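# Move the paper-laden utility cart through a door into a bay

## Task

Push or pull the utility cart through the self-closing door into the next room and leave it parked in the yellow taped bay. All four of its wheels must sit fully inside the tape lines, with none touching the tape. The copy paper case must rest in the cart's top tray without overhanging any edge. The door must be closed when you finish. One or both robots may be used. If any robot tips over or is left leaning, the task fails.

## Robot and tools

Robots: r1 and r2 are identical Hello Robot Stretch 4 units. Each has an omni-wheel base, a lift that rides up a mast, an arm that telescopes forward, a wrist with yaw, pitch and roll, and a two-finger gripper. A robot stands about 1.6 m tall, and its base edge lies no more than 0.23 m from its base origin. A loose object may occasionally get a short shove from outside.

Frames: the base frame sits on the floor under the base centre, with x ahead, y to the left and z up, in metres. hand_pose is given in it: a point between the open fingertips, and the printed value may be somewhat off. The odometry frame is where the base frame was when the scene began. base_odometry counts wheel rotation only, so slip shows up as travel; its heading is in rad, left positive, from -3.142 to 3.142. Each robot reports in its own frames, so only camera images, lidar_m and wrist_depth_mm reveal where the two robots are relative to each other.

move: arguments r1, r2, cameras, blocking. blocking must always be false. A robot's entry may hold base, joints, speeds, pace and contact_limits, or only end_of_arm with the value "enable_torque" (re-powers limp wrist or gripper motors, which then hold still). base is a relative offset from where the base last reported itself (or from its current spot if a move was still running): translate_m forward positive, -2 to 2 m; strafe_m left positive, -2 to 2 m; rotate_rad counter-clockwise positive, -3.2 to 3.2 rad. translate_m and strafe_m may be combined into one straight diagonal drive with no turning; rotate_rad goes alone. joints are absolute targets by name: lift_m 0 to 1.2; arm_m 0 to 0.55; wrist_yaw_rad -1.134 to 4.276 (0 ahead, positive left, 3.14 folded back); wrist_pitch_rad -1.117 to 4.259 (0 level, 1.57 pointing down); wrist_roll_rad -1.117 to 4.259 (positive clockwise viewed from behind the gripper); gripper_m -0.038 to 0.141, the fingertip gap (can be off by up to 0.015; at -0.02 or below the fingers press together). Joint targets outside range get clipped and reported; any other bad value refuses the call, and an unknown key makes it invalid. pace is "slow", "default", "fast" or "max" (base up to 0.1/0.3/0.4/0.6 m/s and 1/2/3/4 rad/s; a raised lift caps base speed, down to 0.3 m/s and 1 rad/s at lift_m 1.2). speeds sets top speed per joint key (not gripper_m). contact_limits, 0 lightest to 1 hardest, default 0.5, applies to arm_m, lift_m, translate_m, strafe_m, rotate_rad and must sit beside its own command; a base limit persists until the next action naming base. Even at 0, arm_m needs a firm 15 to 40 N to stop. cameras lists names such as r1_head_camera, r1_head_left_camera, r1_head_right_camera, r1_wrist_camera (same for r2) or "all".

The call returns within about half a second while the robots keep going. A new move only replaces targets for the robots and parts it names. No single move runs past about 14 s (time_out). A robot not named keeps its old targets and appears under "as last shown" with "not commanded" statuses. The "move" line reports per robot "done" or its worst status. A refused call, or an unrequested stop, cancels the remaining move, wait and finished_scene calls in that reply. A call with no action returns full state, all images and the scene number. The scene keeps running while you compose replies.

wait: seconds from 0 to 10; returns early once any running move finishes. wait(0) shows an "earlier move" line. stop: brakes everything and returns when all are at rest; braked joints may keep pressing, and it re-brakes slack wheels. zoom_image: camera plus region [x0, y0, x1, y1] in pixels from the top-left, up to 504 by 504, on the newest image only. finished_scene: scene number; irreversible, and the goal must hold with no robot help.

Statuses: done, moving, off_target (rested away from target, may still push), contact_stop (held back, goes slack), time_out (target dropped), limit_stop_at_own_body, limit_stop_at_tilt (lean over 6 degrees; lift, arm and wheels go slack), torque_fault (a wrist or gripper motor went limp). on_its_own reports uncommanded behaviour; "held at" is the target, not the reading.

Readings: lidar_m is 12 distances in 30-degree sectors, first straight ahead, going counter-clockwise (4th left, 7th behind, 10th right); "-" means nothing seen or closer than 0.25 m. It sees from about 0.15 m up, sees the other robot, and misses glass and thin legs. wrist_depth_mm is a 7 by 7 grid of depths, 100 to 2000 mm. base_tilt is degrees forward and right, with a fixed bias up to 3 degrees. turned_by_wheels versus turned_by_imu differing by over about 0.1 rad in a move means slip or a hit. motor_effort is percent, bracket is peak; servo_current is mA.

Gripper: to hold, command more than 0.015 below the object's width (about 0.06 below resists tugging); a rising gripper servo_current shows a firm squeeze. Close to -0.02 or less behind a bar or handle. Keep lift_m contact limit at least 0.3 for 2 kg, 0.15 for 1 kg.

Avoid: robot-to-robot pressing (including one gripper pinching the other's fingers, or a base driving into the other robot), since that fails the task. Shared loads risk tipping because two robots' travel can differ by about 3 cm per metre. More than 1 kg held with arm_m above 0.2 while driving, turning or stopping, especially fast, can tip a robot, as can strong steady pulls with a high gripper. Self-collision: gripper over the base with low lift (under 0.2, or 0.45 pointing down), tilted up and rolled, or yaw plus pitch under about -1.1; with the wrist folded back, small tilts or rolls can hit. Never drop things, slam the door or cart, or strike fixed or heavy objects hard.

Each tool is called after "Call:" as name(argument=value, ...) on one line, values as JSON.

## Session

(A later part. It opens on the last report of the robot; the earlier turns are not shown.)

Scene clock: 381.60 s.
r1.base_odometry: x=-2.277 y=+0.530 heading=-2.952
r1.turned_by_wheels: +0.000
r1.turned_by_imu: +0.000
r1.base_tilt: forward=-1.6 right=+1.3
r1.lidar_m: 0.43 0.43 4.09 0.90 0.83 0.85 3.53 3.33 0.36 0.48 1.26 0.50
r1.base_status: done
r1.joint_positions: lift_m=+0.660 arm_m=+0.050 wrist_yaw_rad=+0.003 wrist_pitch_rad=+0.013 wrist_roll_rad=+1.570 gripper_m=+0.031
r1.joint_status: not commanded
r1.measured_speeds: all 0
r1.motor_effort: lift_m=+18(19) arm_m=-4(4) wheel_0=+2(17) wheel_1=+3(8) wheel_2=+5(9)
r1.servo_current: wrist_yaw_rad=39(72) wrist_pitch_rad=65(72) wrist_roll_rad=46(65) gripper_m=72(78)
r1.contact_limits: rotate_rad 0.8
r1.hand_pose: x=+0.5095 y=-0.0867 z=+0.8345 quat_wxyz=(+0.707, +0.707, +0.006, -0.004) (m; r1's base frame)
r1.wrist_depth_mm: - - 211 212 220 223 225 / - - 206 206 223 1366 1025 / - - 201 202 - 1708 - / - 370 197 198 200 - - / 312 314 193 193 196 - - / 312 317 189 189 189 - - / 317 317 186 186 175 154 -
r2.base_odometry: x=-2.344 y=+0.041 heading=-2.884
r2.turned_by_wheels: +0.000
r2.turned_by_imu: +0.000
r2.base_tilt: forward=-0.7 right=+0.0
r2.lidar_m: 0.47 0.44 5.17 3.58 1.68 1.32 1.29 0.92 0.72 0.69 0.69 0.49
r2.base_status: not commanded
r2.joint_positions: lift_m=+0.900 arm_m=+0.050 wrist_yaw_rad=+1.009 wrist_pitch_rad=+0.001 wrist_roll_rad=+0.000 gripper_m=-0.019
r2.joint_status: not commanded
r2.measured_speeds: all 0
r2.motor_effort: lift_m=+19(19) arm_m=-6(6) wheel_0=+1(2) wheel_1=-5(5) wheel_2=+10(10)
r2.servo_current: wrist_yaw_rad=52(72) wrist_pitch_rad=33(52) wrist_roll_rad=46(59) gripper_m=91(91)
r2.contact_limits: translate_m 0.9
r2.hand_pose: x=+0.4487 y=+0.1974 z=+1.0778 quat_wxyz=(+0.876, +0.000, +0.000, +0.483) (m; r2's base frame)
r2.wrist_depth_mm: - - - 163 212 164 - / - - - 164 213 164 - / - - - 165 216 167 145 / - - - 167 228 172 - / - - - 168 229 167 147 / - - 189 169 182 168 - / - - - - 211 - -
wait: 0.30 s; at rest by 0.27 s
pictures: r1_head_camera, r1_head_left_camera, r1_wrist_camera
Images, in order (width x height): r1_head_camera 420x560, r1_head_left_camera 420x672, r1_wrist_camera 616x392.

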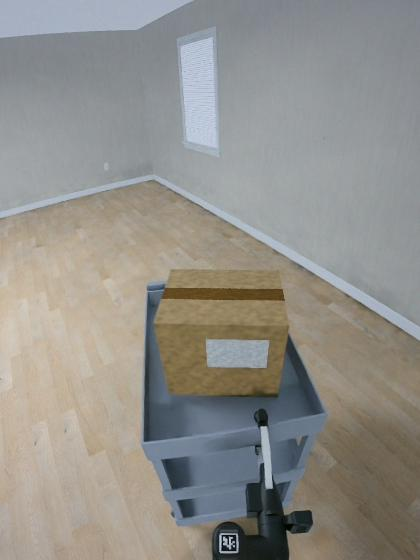

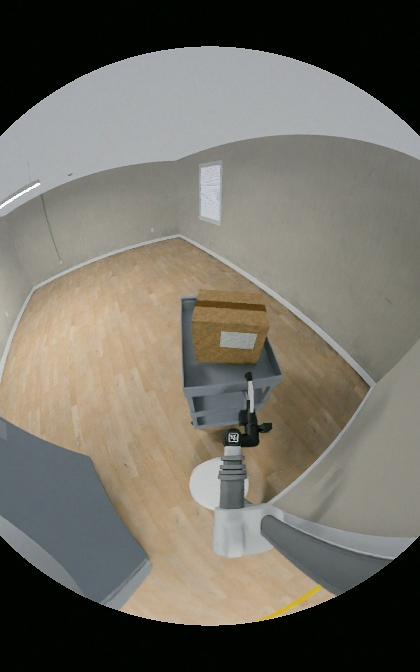

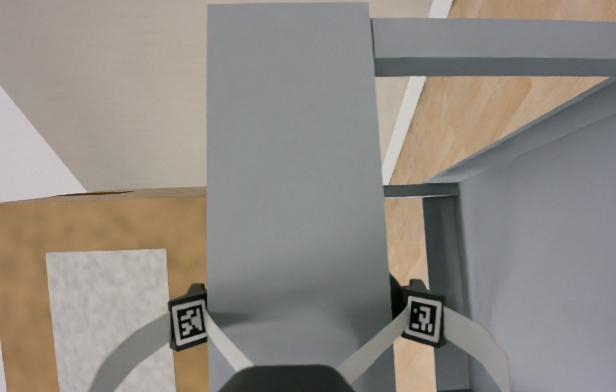

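Call:
move(r1={"base":{"translate_m":-0.6},"pace":"slow","contact_limits":{"translate_m":0.6}}, blocking=false)

Call:
wait(seconds=8)

Call:
wait(seconds=0.3, cameras=["r1_head_camera","r1_wrist_camera","r1_head_left_camera","r1_head_right_camera"])

Scene clock: 403.43 s.
move: r1 moving
r1.base_odometry: x=-2.265 y=+0.532 heading=-2.952
r1.turned_by_wheels: +0.000
r1.turned_by_imu: +0.000
r1.base_tilt: forward=-1.5 right=+1.3
r1.lidar_m: 0.43 0.44 4.06 0.93 0.83 0.83 3.54 3.29 0.39 0.51 1.25 0.51
r1.base_status: translate_m moving
r1.joint_positions: lift_m=+0.660 arm_m=+0.050 wrist_yaw_rad=+0.003 wrist_pitch_rad=+0.013 wrist_roll_rad=+1.570 gripper_m=+0.031
r1.joint_status: not commanded
r1.measured_speeds: translate_m=-0.049 strafe_m=+0.001 rotate_rad=+0.000 lift_m=+0.000 arm_m=+0.000 wrist_yaw_rad=+0.000 wrist_pitch_rad=+0.000 wrist_roll_rad=+0.000
r1.motor_effort: lift_m=+18(19) arm_m=-4(4) wheel_0=-5(7) wheel_1=-5(7) wheel_2=+14(14)
r1.servo_current: wrist_yaw_rad=65(65) wrist_pitch_rad=72(78) wrist_roll_rad=52(65) gripper_m=72(78)
r1.contact_limits: translate_m 0.6
r1.hand_pose: x=+0.5095 y=-0.0867 z=+0.8345 quat_wxyz=(+0.707, +0.707, +0.006, -0.004) (m; r1's base frame)
r1.wrist_depth_mm: - - 208 210 218 220 224 / - - 204 206 224 1430 1025 / - - 200 201 - 1708 - / 351 322 196 197 200 - - / 314 314 194 194 196 - - / 314 317 189 190 190 173 - / 317 320 187 186 154 155 -
r2: as last shown
r2.lidar_m: 0.46 0.42 5.18 3.60 1.70 1.32 1.29 0.93 0.72 0.69 0.70 0.50
r2.motor_effort: lift_m=+19(19) arm_m=-6(6) wheel_0=+2(2) wheel_1=-5(5) wheel_2=+10(10)
r2.servo_current: wrist_yaw_rad=59(65) wrist_pitch_rad=39(46) wrist_roll_rad=39(65) gripper_m=85(85)
r2.contact_limits: translate_m 0.9
r2.wrist_depth_mm: - - - 163 213 163 - / - - - 164 214 164 - / - - - 166 216 167 146 / - - - 167 227 173 - / - - - 168 229 167 147 / - - 188 169 183 168 - / - - - - 211 - -
pictures: none

Scene clock: 410.20 s.
earlier move: r1 done
r1.base_odometry: x=-1.688 y=+0.642 heading=-2.953
r1.turned_by_wheels: -0.001
r1.turned_by_imu: -0.003
r1.base_tilt: forward=-1.6 right=+1.3
r1.lidar_m: 0.45 5.91 0.84 0.53 0.51 2.48 2.99 2.82 2.89 2.46 0.43 0.41
r1.base_status: done
r1.joint_positions: lift_m=+0.660 arm_m=+0.050 wrist_yaw_rad=-0.004 wrist_pitch_rad=+0.013 wrist_roll_rad=+1.570 gripper_m=+0.031
r1.joint_status: not commanded
r1.measured_speeds: all 0
r1.motor_effort: lift_m=+18(19) arm_m=-4(4) wheel_0=-7(12) wheel_1=-3(8) wheel_2=+0(14)
r1.servo_current: wrist_yaw_rad=52(78) wrist_pitch_rad=65(78) wrist_roll_rad=52(72) gripper_m=72(78)
r1.contact_limits: translate_m 0.6
r1.hand_pose: x=+0.5090 y=-0.0885 z=+0.8345 quat_wxyz=(+0.707, +0.707, +0.003, -0.006) (m; r1's base frame)
r1.wrist_depth_mm: 296 282 113 115 116 120 - / 248 248 124 123 125 - - / 267 271 134 135 135 - - / 307 312 145 147 148 - - / 375 364 165 164 167 - - / - 430 183 185 181 173 - / - - 213 200 162 1756 -
r2.base_odometry: x=-2.344 y=+0.041 heading=-2.884
r2.turned_by_wheels: +0.000
r2.turned_by_imu: +0.001
r2.base_tilt: forward=-0.7 right=+0.0
r2.lidar_m: 0.45 0.43 5.18 3.58 1.70 1.31 1.29 0.93 0.71 0.68 0.70 0.48
r2.base_status: not commanded
r2.joint_positions: lift_m=+0.900 arm_m=+0.050 wrist_yaw_rad=+1.009 wrist_pitch_rad=+0.001 wrist_roll_rad=+0.000 gripper_m=-0.019
r2.joint_status: not commanded
r2.measured_speeds: all 0
r2.motor_effort: lift_m=+19(19) arm_m=-6(6) wheel_0=+2(2) wheel_1=-5(5) wheel_2=+10(10)
r2.servo_current: wrist_yaw_rad=59(72) wrist_pitch_rad=46(46) wrist_roll_rad=46(65) gripper_m=91(91)
r2.contact_limits: translate_m 0.9
r2.hand_pose: x=+0.4487 y=+0.1974 z=+1.0778 quat_wxyz=(+0.876, +0.000, +0.000, +0.483) (m; r2's base frame)
r2.wrist_depth_mm: - - - 163 213 164 - / - - - 164 214 164 - / - - - 166 216 167 146 / - - - 167 227 173 - / - - - 168 228 168 147 / - - 188 169 182 168 - / - - - - 212 - -
wait: 6.77 of 8 s (r1 has come to rest)
pictures: none

Scene clock: 410.50 s.
r1.base_odometry: x=-1.688 y=+0.642 heading=-2.953
r1.turned_by_wheels: +0.000
r1.turned_by_imu: +0.000
r1.base_tilt: forward=-1.5 right=+1.3
r1.lidar_m: 0.45 5.91 0.84 0.52 0.50 2.47 3.00 2.80 2.92 2.46 0.43 0.41
r1.base_status: done
r1.joint_positions: lift_m=+0.660 arm_m=+0.050 wrist_yaw_rad=-0.004 wrist_pitch_rad=+0.013 wrist_roll_rad=+1.570 gripper_m=+0.031
r1.joint_status: not commanded
r1.measured_speeds: all 0
r1.motor_effort: lift_m=+18(19) arm_m=-4(4) wheel_0=-7(12) wheel_1=-3(8) wheel_2=+0(14)
r1.servo_current: wrist_yaw_rad=46(78) wrist_pitch_rad=65(78) wrist_roll_rad=72(72) gripper_m=72(78)
r1.contact_limits: translate_m 0.6
r1.hand_pose: x=+0.5090 y=-0.0885 z=+0.8345 quat_wxyz=(+0.707, +0.707, +0.003, -0.006) (m; r1's base frame)
r1.wrist_depth_mm: 294 281 113 116 116 120 - / 247 249 124 123 125 - - / 268 270 133 135 135 - - / 307 310 146 148 149 - - / 373 364 166 164 167 - - / - 430 183 185 182 173 - / - - 213 200 163 1756 -
r2.base_odometry: x=-2.344 y=+0.041 heading=-2.884
r2.turned_by_wheels: +0.000
r2.turned_by_imu: +0.000
r2.base_tilt: forward=-0.6 right=+0.0
r2.lidar_m: 0.47 0.43 5.15 3.60 1.67 1.31 1.29 0.94 0.71 0.70 0.70 0.49
r2.base_status: not commanded
r2.joint_positions: lift_m=+0.900 arm_m=+0.050 wrist_yaw_rad=+1.009 wrist_pitch_rad=+0.001 wrist_roll_rad=+0.000 gripper_m=-0.019
r2.joint_status: not commanded
r2.measured_speeds: all 0
r2.motor_effort: lift_m=+19(19) arm_m=-6(6) wheel_0=+2(2) wheel_1=-5(5) wheel_2=+9(10)
r2.servo_current: wrist_yaw_rad=52(72) wrist_pitch_rad=39(46) wrist_roll_rad=46(65) gripper_m=91(91)
r2.contact_limits: translate_m 0.9
r2.hand_pose: x=+0.4487 y=+0.1974 z=+1.0778 quat_wxyz=(+0.876, +0.000, +0.000, +0.483) (m; r2's base frame)
r2.wrist_depth_mm: - - - 163 213 163 - / - - - 164 213 164 - / - - - 166 216 166 145 / - - - 167 226 173 - / - - - 167 229 168 147 / - - 188 168 183 168 - / - - - - 212 - -
wait: 0.30 s; at rest by 0.27 s
pictures: r1_head_camera, r1_head_left_camera, r1_head_right_camera, r1_wrist_camera
Images, in order (width x height): r1_head_camera 420x560, r1_head_left_camera 420x672, r1_head_right_camera 420x672, r1_wrist_camera 616x392.

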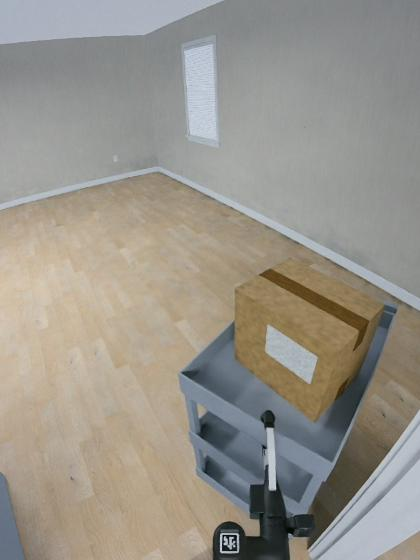

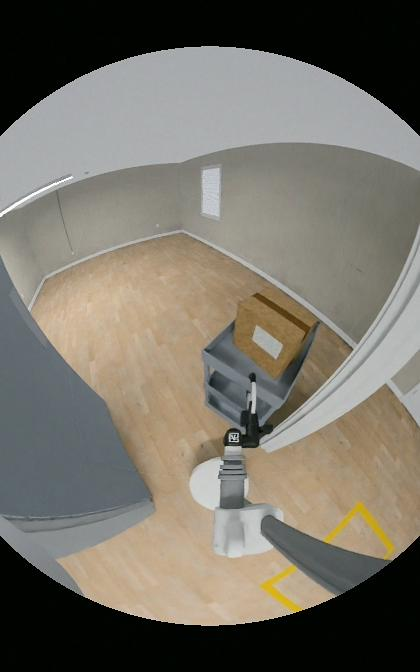

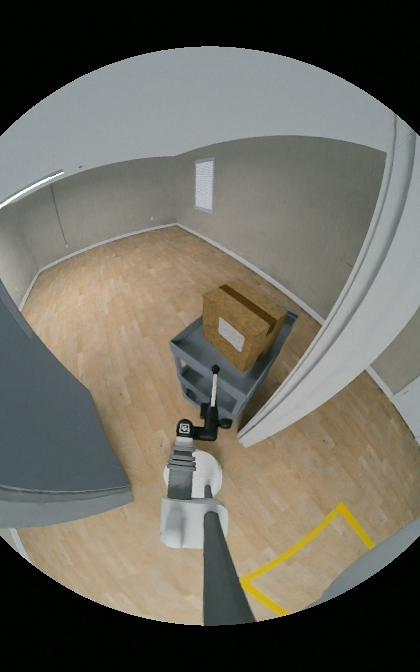

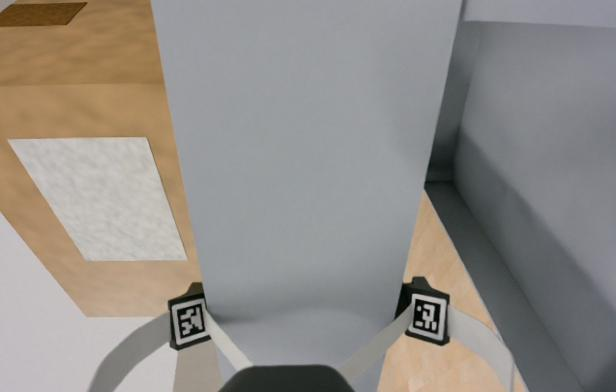

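Call:
move(r1={"joints":{"gripper_m":0.14}}, blocking=false)

Call:
wait(seconds=1.5)

Call:
move(r1={"base":{"translate_m":-0.12}}, blocking=false)

Call:
wait(seconds=3)

Call:
move(r1={"base":{"strafe_m":0.1}}, blocking=false)

Call:
wait(seconds=3)

Call:
wait(seconds=0.3, cameras=["r1_head_camera","r1_wrist_camera"])

Scene clock: 429.20 s.
move: r1 moving
r1.base_odometry: x=-1.687 y=+0.642 heading=-2.952
r1.turned_by_wheels: +0.000
r1.turned_by_imu: +0.000
r1.base_tilt: forward=-1.6 right=+1.3
r1.lidar_m: 0.46 5.89 0.84 0.53 0.49 2.47 2.98 2.83 2.88 2.46 0.41 0.41
r1.base_status: not commanded
r1.joint_positions: lift_m=+0.660 arm_m=+0.050 wrist_yaw_rad=-0.004 wrist_pitch_rad=+0.013 wrist_roll_rad=+1.570 gripper_m=+0.050
r1.joint_status: gripper_m moving
r1.measured_speeds: translate_m=+0.000 strafe_m=+0.000 rotate_rad=+0.001 lift_m=+0.000 arm_m=+0.000 wrist_yaw_rad=+0.000 wrist_pitch_rad=+0.000 wrist_roll_rad=+0.000
r1.motor_effort: lift_m=+18(18) arm_m=-1(4) wheel_0=-5(7) wheel_1=-2(3) wheel_2=-1(1)
r1.servo_current: wrist_yaw_rad=46(65) wrist_pitch_rad=72(78) wrist_roll_rad=59(59) gripper_m=65(72)
r1.contact_limits: translate_m 0.6
r1.hand_pose: x=+0.5089 y=-0.0885 z=+0.8345 quat_wxyz=(+0.707, +0.707, +0.003, -0.006) (m; r1's base frame)
r1.wrist_depth_mm: 298 286 114 116 117 121 - / 250 252 126 125 127 - - / 271 273 136 137 138 - - / 310 315 150 151 149 - - / 382 373 169 167 169 - - / - 449 186 189 186 172 - / - - 212 203 - 1756 -
r2: as last shown
r2.base_tilt: forward=-0.7 right=+0.0
r2.lidar_m: 0.46 0.42 5.16 3.59 1.72 1.33 1.30 0.94 0.72 0.71 0.70 0.49
r2.motor_effort: lift_m=+19(19) arm_m=-6(6) wheel_0=+2(2) wheel_1=-5(5) wheel_2=+10(10)
r2.servo_current: wrist_yaw_rad=52(65) wrist_pitch_rad=39(46) wrist_roll_rad=33(52) gripper_m=85(85)
r2.contact_limits: translate_m 0.9
r2.wrist_depth_mm: - - - 163 213 163 - / - - - 164 214 164 - / - - - 166 216 167 146 / - - - 167 227 173 - / - - - 168 229 168 147 / - - 188 168 182 168 - / - - - - 211 - -
pictures: none

Scene clock: 430.70 s.
earlier move: r1 moving
r1.base_odometry: x=-1.687 y=+0.642 heading=-2.952
r1.turned_by_wheels: +0.000
r1.turned_by_imu: +0.000
r1.base_tilt: forward=-1.6 right=+1.2
r1.lidar_m: 0.45 5.91 0.84 0.52 0.51 2.47 2.97 2.82 2.90 2.45 0.44 0.43
r1.base_status: not commanded
r1.joint_positions: lift_m=+0.660 arm_m=+0.050 wrist_yaw_rad=-0.003 wrist_pitch_rad=+0.007 wrist_roll_rad=+1.570 gripper_m=+0.140
r1.joint_status: gripper_m moving
r1.measured_speeds: all 0
r1.motor_effort: lift_m=+18(19) arm_m=+4(4) wheel_0=-5(7) wheel_1=-1(3) wheel_2=-2(2)
r1.servo_current: wrist_yaw_rad=46(72) wrist_pitch_rad=52(78) wrist_roll_rad=52(65) gripper_m=39(98)
r1.contact_limits: translate_m 0.6
r1.hand_pose: x=+0.5090 y=-0.0882 z=+0.8362 quat_wxyz=(+0.707, +0.707, +0.002, -0.003) (m; r1's base frame)
r1.wrist_depth_mm: 306 304 116 119 118 - - / 253 253 128 128 129 - - / 272 274 140 139 141 - - / 312 319 155 153 154 - - / 397 368 351 169 172 - - / - 210 189 190 187 195 - / - - - 150 220 1756 -
r2.base_odometry: x=-2.344 y=+0.041 heading=-2.884
r2.turned_by_wheels: +0.000
r2.turned_by_imu: +0.000
r2.base_tilt: forward=-0.6 right=+0.0
r2.lidar_m: 0.46 0.40 5.18 3.60 1.69 1.31 1.28 0.94 0.70 0.70 0.67 0.50
r2.base_status: not commanded
r2.joint_positions: lift_m=+0.900 arm_m=+0.050 wrist_yaw_rad=+1.009 wrist_pitch_rad=+0.001 wrist_roll_rad=+0.000 gripper_m=-0.019
r2.joint_status: not commanded
r2.measured_speeds: all 0
r2.motor_effort: lift_m=+19(19) arm_m=-6(6) wheel_0=+2(2) wheel_1=-5(5) wheel_2=+10(10)
r2.servo_current: wrist_yaw_rad=59(72) wrist_pitch_rad=33(46) wrist_roll_rad=46(59) gripper_m=91(91)
r2.contact_limits: translate_m 0.9
r2.hand_pose: x=+0.4487 y=+0.1974 z=+1.0778 quat_wxyz=(+0.876, +0.000, +0.000, +0.483) (m; r2's base frame)
r2.wrist_depth_mm: - - - 163 213 163 - / - - - 164 214 164 - / - - - 166 216 167 146 / - - - 167 227 173 - / - - - 168 228 168 147 / - - 188 168 182 169 - / - - - - 212 - -
wait: 1.50 s; no rest
pictures: none

Scene clock: 431.20 s.
earlier move: r1 done
move: r1 moving
r1.base_odometry: x=-1.657 y=+0.648 heading=-2.953
r1.turned_by_wheels: +0.000
r1.turned_by_imu: +0.000
r1.base_tilt: forward=-1.6 right=+1.3
r1.lidar_m: 0.49 5.94 0.79 0.50 0.48 2.44 2.96 2.80 2.87 2.47 0.45 0.45
r1.base_status: translate_m moving
r1.joint_positions: lift_m=+0.660 arm_m=+0.050 wrist_yaw_rad=-0.003 wrist_pitch_rad=+0.007 wrist_roll_rad=+1.570 gripper_m=+0.140
r1.joint_status: all done
r1.measured_speeds: translate_m=-0.121 strafe_m=-0.002 rotate_rad=-0.002 lift_m=+0.000 arm_m=+0.000 wrist_yaw_rad=+0.000 wrist_pitch_rad=+0.000 wrist_roll_rad=+0.000
r1.motor_effort: lift_m=+18(18) arm_m=+4(4) wheel_0=-6(8) wheel_1=-6(7) wheel_2=+7(9)
r1.servo_current: wrist_yaw_rad=39(72) wrist_pitch_rad=52(59) wrist_roll_rad=59(65) gripper_m=46(46)
r1.hand_pose: x=+0.5090 y=-0.0882 z=+0.8362 quat_wxyz=(+0.707, +0.707, +0.002, -0.003) (m; r1's base frame)
r1.wrist_depth_mm: 345 342 138 135 138 145 - / 282 279 147 148 150 - - / 293 298 167 163 163 - - / 338 343 183 179 180 - - / - 404 394 197 200 1808 - / - 209 455 222 211 195 - / - - - 142 - 1708 -
r2: as last shown
r2.lidar_m: 0.47 0.44 5.17 3.60 1.68 1.32 1.29 0.94 0.71 0.71 0.71 0.51
r2.motor_effort: lift_m=+19(19) arm_m=-6(6) wheel_0=+1(2) wheel_1=-5(5) wheel_2=+10(10)
r2.servo_current: wrist_yaw_rad=72(72) wrist_pitch_rad=46(52) wrist_roll_rad=39(52) gripper_m=78(91)
r2.contact_limits: translate_m 0.9
r2.wrist_depth_mm: - - - 163 213 163 - / - - - 164 215 164 - / - - - 166 216 167 146 / - - - 167 228 173 - / - - - 168 228 167 147 / - - 189 169 183 168 - / - - - - 212 - -
pictures: none

Scene clock: 432.37 s.
earlier move: r1 done
r1.base_odometry: x=-1.570 y=+0.665 heading=-2.953
r1.turned_by_wheels: +0.000
r1.turned_by_imu: +0.000
r1.base_tilt: forward=-1.6 right=+1.3
r1.lidar_m: 0.55 6.03 0.71 0.46 0.47 2.41 2.86 2.73 2.80 2.49 0.53 0.51
r1.base_status: done
r1.joint_positions: lift_m=+0.660 arm_m=+0.050 wrist_yaw_rad=-0.003 wrist_pitch_rad=+0.007 wrist_roll_rad=+1.570 gripper_m=+0.140
r1.joint_status: all done
r1.measured_speeds: all 0
r1.motor_effort: lift_m=+18(19) arm_m=+4(4) wheel_0=-2(8) wheel_1=-3(7) wheel_2=-1(10)
r1.servo_current: wrist_yaw_rad=59(72) wrist_pitch_rad=52(59) wrist_roll_rad=39(65) gripper_m=46(52)
r1.hand_pose: x=+0.5090 y=-0.0882 z=+0.8362 quat_wxyz=(+0.707, +0.707, +0.002, -0.003) (m; r1's base frame)
r1.wrist_depth_mm: - 508 488 293 - - - / - 415 399 224 229 236 236 / - 373 370 245 255 - - / - 427 424 268 285 - - / - 508 512 300 - - - / - 210 580 334 210 194 - / - - - 143 - 1708 -
r2.base_odometry: x=-2.344 y=+0.041 heading=-2.884
r2.turned_by_wheels: +0.000
r2.turned_by_imu: +0.000
r2.base_tilt: forward=-0.6 right=+0.0
r2.lidar_m: 0.46 0.43 5.15 3.59 1.65 1.31 1.29 0.92 0.73 0.70 0.71 0.49
r2.base_status: not commanded
r2.joint_positions: lift_m=+0.900 arm_m=+0.050 wrist_yaw_rad=+1.009 wrist_pitch_rad=+0.001 wrist_roll_rad=+0.000 gripper_m=-0.019
r2.joint_status: not commanded
r2.measured_speeds: all 0
r2.motor_effort: lift_m=+19(19) arm_m=-6(6) wheel_0=+2(2) wheel_1=-5(5) wheel_2=+10(10)
r2.servo_current: wrist_yaw_rad=52(78) wrist_pitch_rad=39(52) wrist_roll_rad=52(59) gripper_m=85(91)
r2.contact_limits: translate_m 0.9
r2.hand_pose: x=+0.4487 y=+0.1974 z=+1.0778 quat_wxyz=(+0.876, +0.000, +0.000, +0.483) (m; r2's base frame)
r2.wrist_depth_mm: - - - 163 212 163 - / - - - 164 213 164 - / - - - 166 216 167 145 / - - - 167 227 173 - / - - - 168 228 167 147 / - - 189 168 182 168 - / - - - - 211 - -
wait: 1.17 of 3 s (r1 has come to rest)
pictures: none

Scene clock: 432.87 s.
move: r1 moving
r1.base_odometry: x=-1.563 y=+0.629 heading=-2.953
r1.turned_by_wheels: +0.000
r1.turned_by_imu: +0.000
r1.base_tilt: forward=-1.6 right=+1.3
r1.lidar_m: 0.59 6.00 0.64 0.43 0.43 2.37 2.89 2.76 2.83 2.54 0.54 0.53
r1.base_status: strafe_m moving
r1.joint_positions: lift_m=+0.660 arm_m=+0.050 wrist_yaw_rad=-0.003 wrist_pitch_rad=+0.007 wrist_roll_rad=+1.570 gripper_m=+0.140
r1.joint_status: not commanded
r1.measured_speeds: translate_m=-0.001 strafe_m=+0.140 rotate_rad=+0.005 lift_m=+0.000 arm_m=+0.000 wrist_yaw_rad=+0.000 wrist_pitch_rad=+0.000 wrist_roll_rad=+0.000
r1.motor_effort: lift_m=+18(18) arm_m=+4(4) wheel_0=-6(11) wheel_1=+9(10) wheel_2=+0(2)
r1.servo_current: wrist_yaw_rad=65(65) wrist_pitch_rad=46(59) wrist_roll_rad=52(59) gripper_m=46(46)
r1.hand_pose: x=+0.5090 y=-0.0882 z=+0.8362 quat_wxyz=(+0.707, +0.707, +0.002, -0.003) (m; r1's base frame)
r1.wrist_depth_mm: - 469 445 227 232 234 236 / - 377 379 243 252 - - / - 402 394 265 931 - - / - 459 466 291 - - - / - 569 544 322 - 759 - / - 209 - 359 347 194 - / - - - 143 - 1756 -
r2: as last shown
r2.base_tilt: forward=-0.7 right=+0.1
r2.lidar_m: 0.47 0.43 5.17 3.59 1.69 1.32 1.28 0.92 0.73 0.70 0.70 0.50
r2.servo_current: wrist_yaw_rad=59(65) wrist_pitch_rad=39(46) wrist_roll_rad=46(59) gripper_m=85(91)
r2.contact_limits: translate_m 0.9
r2.wrist_depth_mm: - - - 163 213 163 - / - - - 164 213 164 - / - - - 165 216 167 145 / - - - 167 227 172 - / - - - 169 228 167 147 / - - 189 169 182 168 - / - - - - 211 - -
pictures: none

Scene clock: 433.83 s.
earlier move: r1 done
r1.base_odometry: x=-1.551 y=+0.567 heading=-2.953
r1.turned_by_wheels: +0.000
r1.turned_by_imu: +0.000
r1.base_tilt: forward=-1.6 right=+1.3
r1.lidar_m: 0.60 5.96 0.57 0.37 0.37 2.32 2.95 2.79 2.87 2.58 0.59 0.56
r1.base_status: done
r1.joint_positions: lift_m=+0.660 arm_m=+0.050 wrist_yaw_rad=-0.003 wrist_pitch_rad=+0.007 wrist_roll_rad=+1.570 gripper_m=+0.140
r1.joint_status: not commanded
r1.measured_speeds: all 0
r1.motor_effort: lift_m=+18(18) arm_m=+4(4) wheel_0=-2(11) wheel_1=+1(10) wheel_2=+0(2)
r1.servo_current: wrist_yaw_rad=33(65) wrist_pitch_rad=59(59) wrist_roll_rad=52(72) gripper_m=39(46)
r1.hand_pose: x=+0.5090 y=-0.0882 z=+0.8362 quat_wxyz=(+0.707, +0.707, +0.002, -0.003) (m; r1's base frame)
r1.wrist_depth_mm: 382 373 364 262 - 820 - / - 415 413 285 - - - / - 469 473 310 - - - / - 591 554 343 - 778 - / - - - 382 - 1863 - / - 209 - 433 488 196 - / - - - 149 - 1756 1229
r2.base_odometry: x=-2.344 y=+0.041 heading=-2.884
r2.turned_by_wheels: +0.000
r2.turned_by_imu: +0.000
r2.base_tilt: forward=-0.7 right=+0.0
r2.lidar_m: 0.47 0.42 5.16 3.59 1.69 1.31 1.28 0.93 0.71 0.70 0.68 0.51
r2.base_status: not commanded
r2.joint_positions: lift_m=+0.900 arm_m=+0.050 wrist_yaw_rad=+1.009 wrist_pitch_rad=+0.001 wrist_roll_rad=+0.000 gripper_m=-0.019
r2.joint_status: not commanded
r2.measured_speeds: all 0
r2.motor_effort: lift_m=+19(19) arm_m=-6(6) wheel_0=+2(2) wheel_1=-5(5) wheel_2=+10(10)
r2.servo_current: wrist_yaw_rad=65(65) wrist_pitch_rad=46(46) wrist_roll_rad=52(59) gripper_m=91(91)
r2.contact_limits: translate_m 0.9
r2.hand_pose: x=+0.4487 y=+0.1974 z=+1.0778 quat_wxyz=(+0.876, +0.000, +0.000, +0.483) (m; r2's base frame)
r2.wrist_depth_mm: - - - 163 213 164 - / - - - 164 213 164 - / - - - 166 216 166 145 / - - - 168 227 173 - / - - - 168 229 168 147 / - - 188 169 182 168 - / - - - - 212 - -
wait: 0.97 of 3 s (r1 has come to rest)
pictures: none

Scene clock: 434.13 s.
r1.base_odometry: x=-1.551 y=+0.567 heading=-2.953
r1.turned_by_wheels: +0.000
r1.turned_by_imu: +0.000
r1.base_tilt: forward=-1.6 right=+1.3
r1.lidar_m: 0.61 5.93 0.57 0.37 0.35 2.33 2.95 2.75 2.83 2.59 0.59 0.57
r1.base_status: done
r1.joint_positions: lift_m=+0.660 arm_m=+0.050 wrist_yaw_rad=-0.003 wrist_pitch_rad=+0.007 wrist_roll_rad=+1.570 gripper_m=+0.140
r1.joint_status: not commanded
r1.measured_speeds: all 0
r1.motor_effort: lift_m=+18(18) arm_m=+4(4) wheel_0=-2(11) wheel_1=+1(10) wheel_2=+0(2)
r1.servo_current: wrist_yaw_rad=33(65) wrist_pitch_rad=59(59) wrist_roll_rad=65(72) gripper_m=46(46)
r1.hand_pose: x=+0.5090 y=-0.0882 z=+0.8362 quat_wxyz=(+0.707, +0.707, +0.002, -0.003) (m; r1's base frame)
r1.wrist_depth_mm: 382 373 366 262 - 820 - / - 413 410 283 - - - / - 469 473 310 - - - / - 580 549 343 - 798 - / - - - 387 - 1921 - / - 210 - 433 488 195 - / - - - 149 - 1708 1229
r2.base_odometry: x=-2.344 y=+0.041 heading=-2.884
r2.turned_by_wheels: +0.000
r2.turned_by_imu: +0.000
r2.base_tilt: forward=-0.7 right=+0.1
r2.lidar_m: 0.46 0.43 5.14 3.63 1.69 1.32 1.29 0.95 0.71 0.70 0.69 0.50
r2.base_status: not commanded
r2.joint_positions: lift_m=+0.900 arm_m=+0.050 wrist_yaw_rad=+1.009 wrist_pitch_rad=+0.001 wrist_roll_rad=+0.000 gripper_m=-0.019
r2.joint_status: not commanded
r2.measured_speeds: all 0
r2.motor_effort: lift_m=+19(19) arm_m=-6(6) wheel_0=+2(2) wheel_1=-5(5) wheel_2=+10(10)
r2.servo_current: wrist_yaw_rad=52(65) wrist_pitch_rad=33(46) wrist_roll_rad=46(59) gripper_m=85(91)
r2.contact_limits: translate_m 0.9
r2.hand_pose: x=+0.4487 y=+0.1974 z=+1.0778 quat_wxyz=(+0.876, +0.000, +0.000, +0.483) (m; r2's base frame)
r2.wrist_depth_mm: - - - 163 212 163 - / - - - 164 213 164 - / - - - 166 216 167 146 / - - - 167 227 173 - / - - - 168 228 168 147 / - - 189 169 183 169 - / - - - - 211 - -
wait: 0.30 s; at rest by 0.27 s
pictures: r1_head_camera, r1_wrist_camera
Images, in order (width x height): r1_head_camera 420x560, r1_wrist_camera 616x392.

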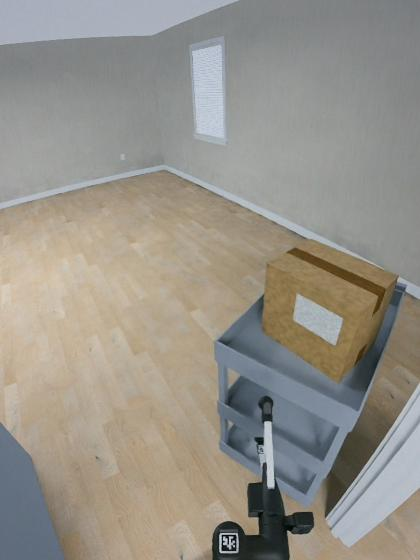

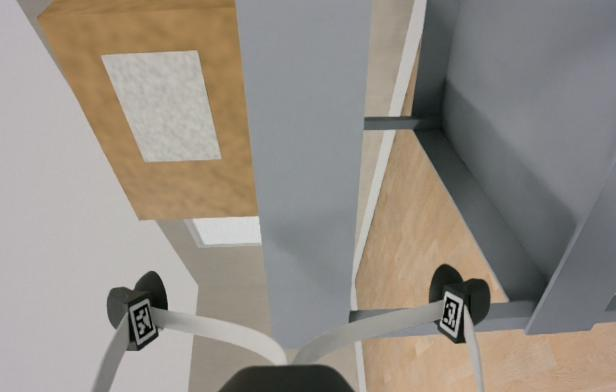

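Call:
move(r1={"base":{"translate_m":0.18},"pace":"slow","contact_limits":{"translate_m":0.2}}, blocking=false)

Call:
wait(seconds=4)

Call:
move(r1={"joints":{"gripper_m":0.03}}, blocking=false)

Call:
wait(seconds=2)

Call:
wait(seconds=0.3, cameras=["r1_head_camera","r1_wrist_camera"])

Scene clock: 440.53 s.
move: r1 moving
r1.base_odometry: x=-1.563 y=+0.564 heading=-2.953
r1.turned_by_wheels: +0.000
r1.turned_by_imu: +0.000
r1.base_tilt: forward=-1.6 right=+1.3
r1.lidar_m: 0.61 5.95 0.59 0.37 0.36 2.34 2.96 2.77 2.88 2.60 0.57 0.55
r1.base_status: translate_m moving
r1.joint_positions: lift_m=+0.660 arm_m=+0.050 wrist_yaw_rad=-0.003 wrist_pitch_rad=+0.007 wrist_roll_rad=+1.570 gripper_m=+0.140
r1.joint_status: not commanded
r1.measured_speeds: translate_m=+0.048 strafe_m=+0.000 rotate_rad=-0.001 lift_m=+0.000 arm_m=+0.000 wrist_yaw_rad=+0.000 wrist_pitch_rad=+0.000 wrist_roll_rad=+0.000
r1.motor_effort: lift_m=+18(18) arm_m=+4(4) wheel_0=+4(6) wheel_1=+5(6) wheel_2=-5(6)
r1.servo_current: wrist_yaw_rad=52(52) wrist_pitch_rad=46(52) wrist_roll_rad=59(59) gripper_m=39(52)
r1.contact_limits: translate_m 0.2
r1.hand_pose: x=+0.5090 y=-0.0882 z=+0.8362 quat_wxyz=(+0.707, +0.707, +0.002, -0.003) (m; r1's base frame)
r1.wrist_depth_mm: 366 366 357 254 842 - - / - 410 399 274 - - - / - 459 466 301 - - - / - 559 539 334 - 778 - / - - - 373 - 1863 - / - 210 - 415 - 196 - / - - - 142 - 1756 1182
r2: as last shown
r2.base_tilt: forward=-0.7 right=+0.0
r2.lidar_m: 0.48 0.43 5.16 3.61 1.69 1.32 1.28 0.91 0.72 0.69 0.71 0.50
r2.servo_current: wrist_yaw_rad=59(65) wrist_pitch_rad=39(46) wrist_roll_rad=46(52) gripper_m=78(85)
r2.contact_limits: translate_m 0.9
r2.wrist_depth_mm: - - - 163 213 164 - / - - - 164 213 164 - / - - - 166 216 166 146 / - - - 168 227 172 - / - - - 168 229 168 147 / - - 188 168 183 169 - / - - - - 212 - -
pictures: none

Scene clock: 443.13 s.
earlier move: r1 done
r1.base_odometry: x=-1.728 y=+0.533 heading=-2.953
r1.turned_by_wheels: +0.000
r1.turned_by_imu: +0.000
r1.base_tilt: forward=-1.6 right=+1.3
r1.lidar_m: 0.48 5.82 0.77 0.48 0.42 0.51 3.08 2.93 3.00 2.50 0.46 0.42
r1.base_status: done
r1.joint_positions: lift_m=+0.660 arm_m=+0.050 wrist_yaw_rad=-0.003 wrist_pitch_rad=+0.007 wrist_roll_rad=+1.570 gripper_m=+0.140
r1.joint_status: not commanded
r1.measured_speeds: all 0
r1.motor_effort: lift_m=+18(19) arm_m=+4(4) wheel_0=+3(7) wheel_1=+3(6) wheel_2=-2(7)
r1.servo_current: wrist_yaw_rad=52(65) wrist_pitch_rad=52(59) wrist_roll_rad=65(65) gripper_m=39(52)
r1.contact_limits: translate_m 0.2
r1.hand_pose: x=+0.5090 y=-0.0882 z=+0.8362 quat_wxyz=(+0.707, +0.707, +0.002, -0.003) (m; r1's base frame)
r1.wrist_depth_mm: 254 254 126 127 128 - - / 279 286 137 138 139 - - / 320 327 156 153 155 - - / - 375 171 167 168 1756 - / - - - 186 188 1618 - / - 209 204 211 203 196 1205 / - - - 149 248 1708 1229
r2.base_odometry: x=-2.344 y=+0.041 heading=-2.884
r2.turned_by_wheels: +0.000
r2.turned_by_imu: +0.000
r2.base_tilt: forward=-0.6 right=+0.0
r2.lidar_m: 0.47 0.44 5.16 3.60 1.69 1.31 1.29 0.92 0.74 0.70 0.67 0.48
r2.base_status: not commanded
r2.joint_positions: lift_m=+0.900 arm_m=+0.050 wrist_yaw_rad=+1.009 wrist_pitch_rad=+0.001 wrist_roll_rad=+0.000 gripper_m=-0.019
r2.joint_status: not commanded
r2.measured_speeds: all 0
r2.motor_effort: lift_m=+19(19) arm_m=-6(6) wheel_0=+1(2) wheel_1=-4(5) wheel_2=+10(10)
r2.servo_current: wrist_yaw_rad=59(72) wrist_pitch_rad=39(46) wrist_roll_rad=46(65) gripper_m=85(91)
r2.contact_limits: translate_m 0.9
r2.hand_pose: x=+0.4487 y=+0.1974 z=+1.0778 quat_wxyz=(+0.876, +0.000, +0.000, +0.483) (m; r2's base frame)
r2.wrist_depth_mm: - - - 163 213 164 - / - - - 164 214 164 - / - - - 166 216 167 146 / - - - 167 227 173 - / - - - 168 228 167 147 / - - 189 168 183 168 - / - - - - 212 - -
wait: 2.60 of 4 s (r1 has come to rest)
pictures: none

Scene clock: 443.63 s.
move: r1 moving
r1.base_odometry: x=-1.728 y=+0.533 heading=-2.953
r1.turned_by_wheels: +0.000
r1.turned_by_imu: +0.000
r1.base_tilt: forward=-1.6 right=+1.3
r1.lidar_m: 0.49 5.81 0.77 0.48 0.43 0.48 3.10 2.94 3.01 2.50 0.44 0.42
r1.base_status: not commanded
r1.joint_positions: lift_m=+0.660 arm_m=+0.050 wrist_yaw_rad=-0.003 wrist_pitch_rad=+0.007 wrist_roll_rad=+1.570 gripper_m=+0.129
r1.joint_status: gripper_m moving
r1.measured_speeds: all 0
r1.motor_effort: lift_m=+18(18) arm_m=+4(4) wheel_0=+2(3) wheel_1=+3(4) wheel_2=-2(2)
r1.servo_current: wrist_yaw_rad=52(72) wrist_pitch_rad=39(52) wrist_roll_rad=46(65) gripper_m=85(85)
r1.contact_limits: translate_m 0.2
r1.hand_pose: x=+0.5090 y=-0.0882 z=+0.8362 quat_wxyz=(+0.707, +0.707, +0.002, -0.003) (m; r1's base frame)
r1.wrist_depth_mm: 254 255 125 126 128 - - / 281 286 137 138 139 - - / 319 325 156 153 156 - - / - 377 172 167 168 1708 - / - - - 186 187 1618 - / - 210 203 212 202 199 1205 / - - - 149 247 1708 1205
r2: as last shown
r2.lidar_m: 0.45 0.41 5.19 3.61 1.67 1.28 1.29 0.92 0.72 0.70 0.67 0.50
r2.motor_effort: lift_m=+19(19) arm_m=-6(6) wheel_0=+2(2) wheel_1=-5(5) wheel_2=+10(10)
r2.servo_current: wrist_yaw_rad=65(72) wrist_pitch_rad=33(39) wrist_roll_rad=46(52) gripper_m=85(91)
r2.contact_limits: translate_m 0.9
r2.wrist_depth_mm: - - - 163 213 164 - / - - - 164 213 164 - / - - - 165 216 166 146 / - - - 167 227 173 - / - - - 168 228 168 147 / - - 188 168 183 168 - / - - - - 211 - -
pictures: none

Scene clock: 445.20 s.
earlier move: r1 done
r1.base_odometry: x=-1.728 y=+0.533 heading=-2.953
r1.turned_by_wheels: +0.000
r1.turned_by_imu: +0.000
r1.base_tilt: forward=-1.5 right=+1.3
r1.lidar_m: 0.47 5.82 0.77 0.48 0.44 0.52 3.10 2.92 2.99 2.53 0.45 0.41
r1.base_status: not commanded
r1.joint_positions: lift_m=+0.660 arm_m=+0.050 wrist_yaw_rad=-0.001 wrist_pitch_rad=+0.010 wrist_roll_rad=+1.570 gripper_m=+0.031
r1.joint_status: all done
r1.measured_speeds: all 0
r1.motor_effort: lift_m=+18(18) arm_m=-4(4) wheel_0=+2(3) wheel_1=+3(4) wheel_2=+0(2)
r1.servo_current: wrist_yaw_rad=52(72) wrist_pitch_rad=59(59) wrist_roll_rad=46(65) gripper_m=98(221)
r1.contact_limits: translate_m 0.2
r1.hand_pose: x=+0.5092 y=-0.0878 z=+0.8354 quat_wxyz=(+0.707, +0.707, +0.003, -0.004) (m; r1's base frame)
r1.wrist_depth_mm: 249 254 120 124 123 - - / 276 282 132 133 134 - - / 319 319 143 148 151 - - / 379 373 160 163 163 1618 - / - - 186 181 183 1661 - / - - 198 209 198 1397 1182 / - 176 - 230 158 150 -
r2.base_odometry: x=-2.344 y=+0.041 heading=-2.884
r2.turned_by_wheels: +0.000
r2.turned_by_imu: +0.000
r2.base_tilt: forward=-0.7 right=+0.0
r2.lidar_m: 0.47 0.42 5.19 3.63 1.69 1.32 1.28 0.92 0.71 0.69 0.68 0.51
r2.base_status: not commanded
r2.joint_positions: lift_m=+0.900 arm_m=+0.050 wrist_yaw_rad=+1.009 wrist_pitch_rad=+0.001 wrist_roll_rad=+0.000 gripper_m=-0.019
r2.joint_status: not commanded
r2.measured_speeds: all 0
r2.motor_effort: lift_m=+19(19) arm_m=-6(6) wheel_0=+2(2) wheel_1=-5(5) wheel_2=+10(10)
r2.servo_current: wrist_yaw_rad=52(72) wrist_pitch_rad=39(46) wrist_roll_rad=46(59) gripper_m=85(91)
r2.contact_limits: translate_m 0.9
r2.hand_pose: x=+0.4487 y=+0.1974 z=+1.0778 quat_wxyz=(+0.876, +0.000, +0.000, +0.483) (m; r2's base frame)
r2.wrist_depth_mm: - - - 163 213 164 - / - - - 164 213 165 - / - - - 165 216 166 146 / - - - 167 226 173 - / - - - 168 228 168 147 / - - 188 169 182 168 - / - - - - 212 - -
wait: 1.57 of 2 s (r1 has come to rest)
pictures: none

Scene clock: 445.50 s.
r1.base_odometry: x=-1.728 y=+0.533 heading=-2.953
r1.turned_by_wheels: +0.000
r1.turned_by_imu: +0.000
r1.base_tilt: forward=-1.6 right=+1.2
r1.lidar_m: 0.47 5.81 0.77 0.46 0.43 0.53 3.12 2.93 3.01 2.51 0.43 0.40
r1.base_status: not commanded
r1.joint_positions: lift_m=+0.660 arm_m=+0.050 wrist_yaw_rad=-0.001 wrist_pitch_rad=+0.010 wrist_roll_rad=+1.570 gripper_m=+0.031
r1.joint_status: all done
r1.measured_speeds: all 0
r1.motor_effort: lift_m=+18(18) arm_m=-4(4) wheel_0=+2(3) wheel_1=+3(4) wheel_2=+0(2)
r1.servo_current: wrist_yaw_rad=39(72) wrist_pitch_rad=65(59) wrist_roll_rad=46(65) gripper_m=98(221)
r1.contact_limits: translate_m 0.2
r1.hand_pose: x=+0.5092 y=-0.0878 z=+0.8354 quat_wxyz=(+0.707, +0.707, +0.003, -0.004) (m; r1's base frame)
r1.wrist_depth_mm: 249 254 120 124 123 - - / 278 282 132 132 134 - - / 317 320 143 148 150 - - / 379 370 160 162 163 1661 - / - - 186 181 183 1661 - / - - 198 210 198 1397 1182 / - 176 - 229 158 150 -
r2.base_odometry: x=-2.344 y=+0.041 heading=-2.884
r2.turned_by_wheels: +0.000
r2.turned_by_imu: +0.000
r2.base_tilt: forward=-0.6 right=+0.0
r2.lidar_m: 0.47 0.41 5.17 3.58 1.66 1.32 1.28 0.94 0.71 0.69 0.69 0.50
r2.base_status: not commanded
r2.joint_positions: lift_m=+0.900 arm_m=+0.050 wrist_yaw_rad=+1.009 wrist_pitch_rad=+0.001 wrist_roll_rad=+0.000 gripper_m=-0.019
r2.joint_status: not commanded
r2.measured_speeds: all 0
r2.motor_effort: lift_m=+19(19) arm_m=-6(6) wheel_0=+1(2) wheel_1=-5(5) wheel_2=+10(10)
r2.servo_current: wrist_yaw_rad=65(72) wrist_pitch_rad=39(46) wrist_roll_rad=46(59) gripper_m=85(91)
r2.contact_limits: translate_m 0.9
r2.hand_pose: x=+0.4487 y=+0.1974 z=+1.0778 quat_wxyz=(+0.876, +0.000, +0.000, +0.483) (m; r2's base frame)
r2.wrist_depth_mm: - - - 163 212 164 - / - - - 164 213 165 - / - - - 166 216 166 146 / - - - 167 228 173 - / - - - 168 229 167 147 / - - 188 169 183 168 - / - - - - 212 - -
wait: 0.30 s; at rest by 0.27 s
pictures: r1_head_camera, r1_wrist_camera
Images, in order (width x height): r1_head_camera 420x560, r1_wrist_camera 616x392.

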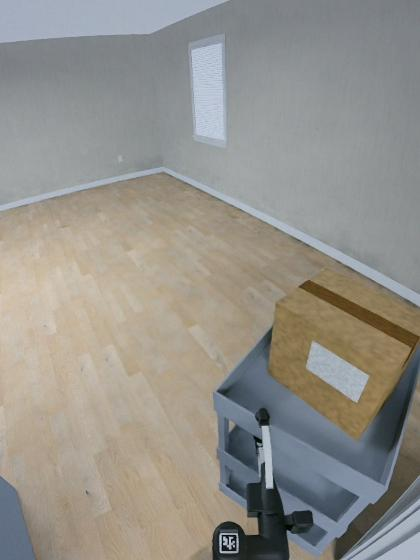

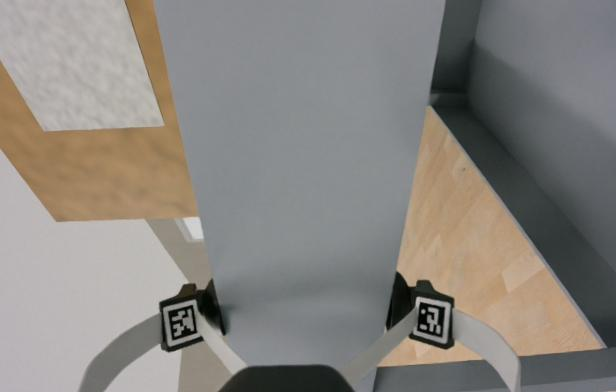

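Call:
move(r1={"base":{"translate_m":-0.301,"strafe_m":-0.074},"pace":"slow","contact_limits":{"translate_m":0.6}}, blocking=false)

Call:
wait(seconds=5)

Call:
wait(seconds=0.3, cameras=["r1_head_camera","r1_wrist_camera","r1_head_left_camera","r1_head_right_camera"])

Scene clock: 459.33 s.
move: r1 moving
r1.base_odometry: x=-1.716 y=+0.538 heading=-2.953
r1.turned_by_wheels: +0.000
r1.turned_by_imu: -0.001
r1.base_tilt: forward=-1.5 right=+1.3
r1.lidar_m: 0.49 5.80 0.77 0.47 0.43 2.57 3.09 2.90 3.00 2.48 0.45 0.41
r1.base_status: translate_m moving; strafe_m moving
r1.joint_positions: lift_m=+0.660 arm_m=+0.050 wrist_yaw_rad=+0.000 wrist_pitch_rad=+0.010 wrist_roll_rad=+1.570 gripper_m=+0.031
r1.joint_status: not commanded
r1.measured_speeds: translate_m=-0.049 strafe_m=-0.012 rotate_rad=+0.000 lift_m=+0.000 arm_m=+0.000 wrist_yaw_rad=+0.000 wrist_pitch_rad=+0.000 wrist_roll_rad=+0.000
r1.motor_effort: lift_m=+18(18) arm_m=-4(4) wheel_0=-5(8) wheel_1=-8(8) wheel_2=+9(9)
r1.servo_current: wrist_yaw_rad=39(59) wrist_pitch_rad=52(65) wrist_roll_rad=39(52) gripper_m=98(104)
r1.contact_limits: translate_m 0.6
r1.hand_pose: x=+0.5093 y=-0.0875 z=+0.8354 quat_wxyz=(+0.707, +0.707, +0.003, -0.004) (m; r1's base frame)
r1.wrist_depth_mm: 249 254 121 125 124 - - / 278 282 132 133 134 - - / 315 324 144 149 151 - - / 379 373 160 163 164 1661 - / - - 186 181 184 1576 - / - - 198 209 199 1397 1182 / - 176 - 230 158 150 -
r2: as last shown
r2.base_tilt: forward=-0.7 right=+0.0
r2.lidar_m: 0.45 0.42 5.18 3.60 1.69 1.31 1.28 0.92 0.72 0.68 0.70 0.50
r2.motor_effort: lift_m=+19(19) arm_m=-6(6) wheel_0=+2(2) wheel_1=-5(5) wheel_2=+10(10)
r2.servo_current: wrist_yaw_rad=59(72) wrist_pitch_rad=39(46) wrist_roll_rad=46(59) gripper_m=98(98)
r2.contact_limits: translate_m 0.9
r2.wrist_depth_mm: - - - 163 212 163 - / - - - 164 213 164 - / - - - 166 216 166 145 / - - - 167 228 172 - / - - - 168 229 168 147 / - - 188 168 183 169 - / - - - - 213 - -
pictures: none

Scene clock: 463.20 s.
earlier move: r1 done
r1.base_odometry: x=-1.446 y=+0.662 heading=-2.953
r1.turned_by_wheels: +0.000
r1.turned_by_imu: +0.000
r1.base_tilt: forward=-1.6 right=+1.3
r1.lidar_m: 0.60 6.09 0.54 0.42 0.58 2.28 2.79 2.63 2.70 2.57 0.87 0.54
r1.base_status: done
r1.joint_positions: lift_m=+0.660 arm_m=+0.050 wrist_yaw_rad=+0.003 wrist_pitch_rad=+0.002 wrist_roll_rad=+1.570 gripper_m=+0.030
r1.joint_status: not commanded
r1.measured_speeds: all 0
r1.motor_effort: lift_m=+19(19) arm_m=+4(5) wheel_0=-3(8) wheel_1=-3(8) wheel_2=+2(12)
r1.servo_current: wrist_yaw_rad=39(72) wrist_pitch_rad=39(65) wrist_roll_rad=33(65) gripper_m=39(104)
r1.contact_limits: translate_m 0.6
r1.hand_pose: x=+0.5094 y=-0.0867 z=+0.8376 quat_wxyz=(+0.707, +0.707, +0.002, +0.000) (m; r1's base frame)
r1.wrist_depth_mm: - 402 384 232 233 237 - / 392 373 370 252 266 - - / - 427 433 279 866 - - / - 512 504 309 - - - / - - - 345 - - - / - - 207 387 189 1708 - / - - - 160 147 - 1098
r2.base_odometry: x=-2.344 y=+0.041 heading=-2.884
r2.turned_by_wheels: +0.000
r2.turned_by_imu: +0.001
r2.base_tilt: forward=-0.7 right=+0.0
r2.lidar_m: 0.47 0.40 5.18 3.61 1.69 1.31 1.29 0.92 0.73 0.70 0.70 0.49
r2.base_status: not commanded
r2.joint_positions: lift_m=+0.900 arm_m=+0.050 wrist_yaw_rad=+1.009 wrist_pitch_rad=+0.001 wrist_roll_rad=+0.000 gripper_m=-0.019
r2.joint_status: not commanded
r2.measured_speeds: all 0
r2.motor_effort: lift_m=+19(19) arm_m=-6(6) wheel_0=+2(2) wheel_1=-5(5) wheel_2=+10(10)
r2.servo_current: wrist_yaw_rad=59(72) wrist_pitch_rad=33(46) wrist_roll_rad=52(59) gripper_m=85(98)
r2.contact_limits: translate_m 0.9
r2.hand_pose: x=+0.4487 y=+0.1974 z=+1.0778 quat_wxyz=(+0.876, +0.000, +0.000, +0.483) (m; r2's base frame)
r2.wrist_depth_mm: - - - 163 212 164 - / - - - 164 213 164 - / - - - 166 216 166 146 / - - - 167 227 173 - / - - - 168 228 167 147 / - - 188 169 183 168 - / - - - - 212 - -
wait: 3.87 of 5 s (r1 has come to rest)
pictures: none

Scene clock: 463.50 s.
r1.base_odometry: x=-1.446 y=+0.662 heading=-2.953
r1.turned_by_wheels: +0.000
r1.turned_by_imu: +0.000
r1.base_tilt: forward=-1.6 right=+1.3
r1.lidar_m: 0.61 6.09 0.54 0.40 0.59 2.31 2.79 2.63 2.73 2.58 0.88 0.56
r1.base_status: done
r1.joint_positions: lift_m=+0.660 arm_m=+0.050 wrist_yaw_rad=+0.003 wrist_pitch_rad=+0.002 wrist_roll_rad=+1.570 gripper_m=+0.030
r1.joint_status: not commanded
r1.measured_speeds: all 0
r1.motor_effort: lift_m=+18(19) arm_m=+4(5) wheel_0=-3(8) wheel_1=-3(8) wheel_2=+2(12)
r1.servo_current: wrist_yaw_rad=65(72) wrist_pitch_rad=52(65) wrist_roll_rad=52(65) gripper_m=46(104)
r1.contact_limits: translate_m 0.6
r1.hand_pose: x=+0.5094 y=-0.0867 z=+0.8376 quat_wxyz=(+0.707, +0.707, +0.002, +0.000) (m; r1's base frame)
r1.wrist_depth_mm: - 402 382 233 234 236 - / 394 373 370 253 265 - - / - 427 430 278 891 - - / - 517 504 309 - - - / - - - 345 - - - / - - 207 389 189 1708 - / - - - 160 147 - 1118
r2.base_odometry: x=-2.344 y=+0.041 heading=-2.884
r2.turned_by_wheels: +0.000
r2.turned_by_imu: +0.000
r2.base_tilt: forward=-0.7 right=+0.1
r2.lidar_m: 0.48 0.43 5.18 3.54 1.70 1.32 1.28 0.93 0.71 0.71 0.70 0.49
r2.base_status: not commanded
r2.joint_positions: lift_m=+0.900 arm_m=+0.050 wrist_yaw_rad=+1.009 wrist_pitch_rad=+0.001 wrist_roll_rad=+0.000 gripper_m=-0.019
r2.joint_status: not commanded
r2.measured_speeds: all 0
r2.motor_effort: lift_m=+19(19) arm_m=-6(6) wheel_0=+2(2) wheel_1=-5(5) wheel_2=+10(10)
r2.servo_current: wrist_yaw_rad=72(72) wrist_pitch_rad=39(46) wrist_roll_rad=39(59) gripper_m=85(98)
r2.contact_limits: translate_m 0.9
r2.hand_pose: x=+0.4487 y=+0.1974 z=+1.0778 quat_wxyz=(+0.876, +0.000, +0.000, +0.483) (m; r2's base frame)
r2.wrist_depth_mm: - - - 163 213 163 - / - - - 164 213 165 - / - - - 165 216 166 145 / - - - 167 227 173 - / - - - 168 228 167 147 / - - 188 169 182 168 - / - - - - 212 - -
wait: 0.30 s; at rest by 0.27 s
pictures: r1_head_camera, r1_head_left_camera, r1_head_right_camera, r1_wrist_camera
Images, in order (width x height): r1_head_camera 420x560, r1_head_left_camera 420x672, r1_head_right_camera 420x672, r1_wrist_camera 616x392.

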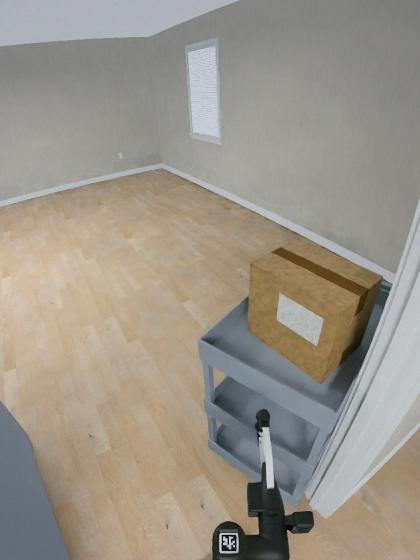

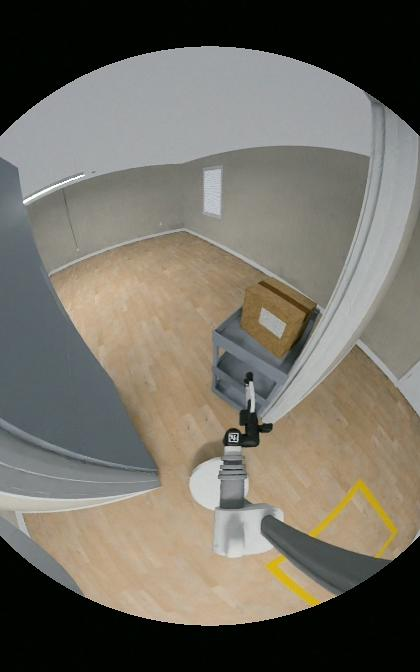

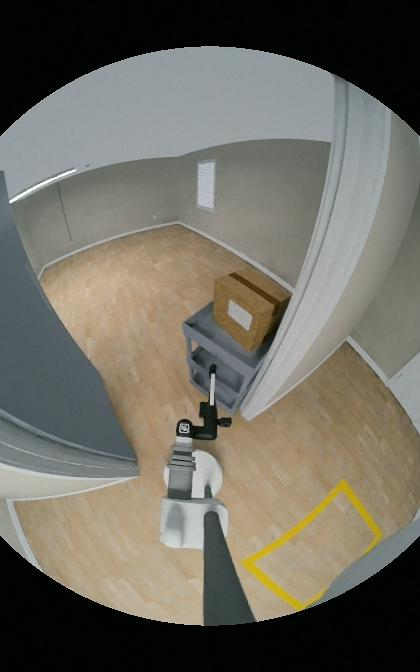

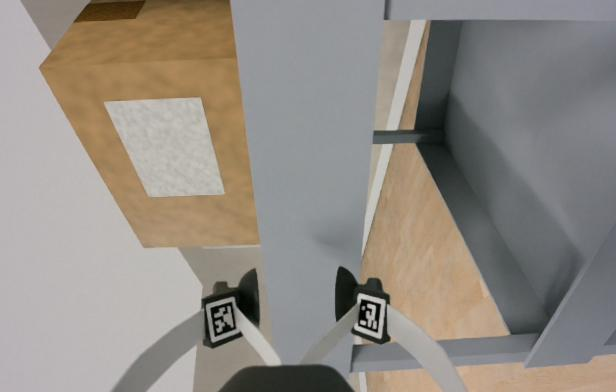

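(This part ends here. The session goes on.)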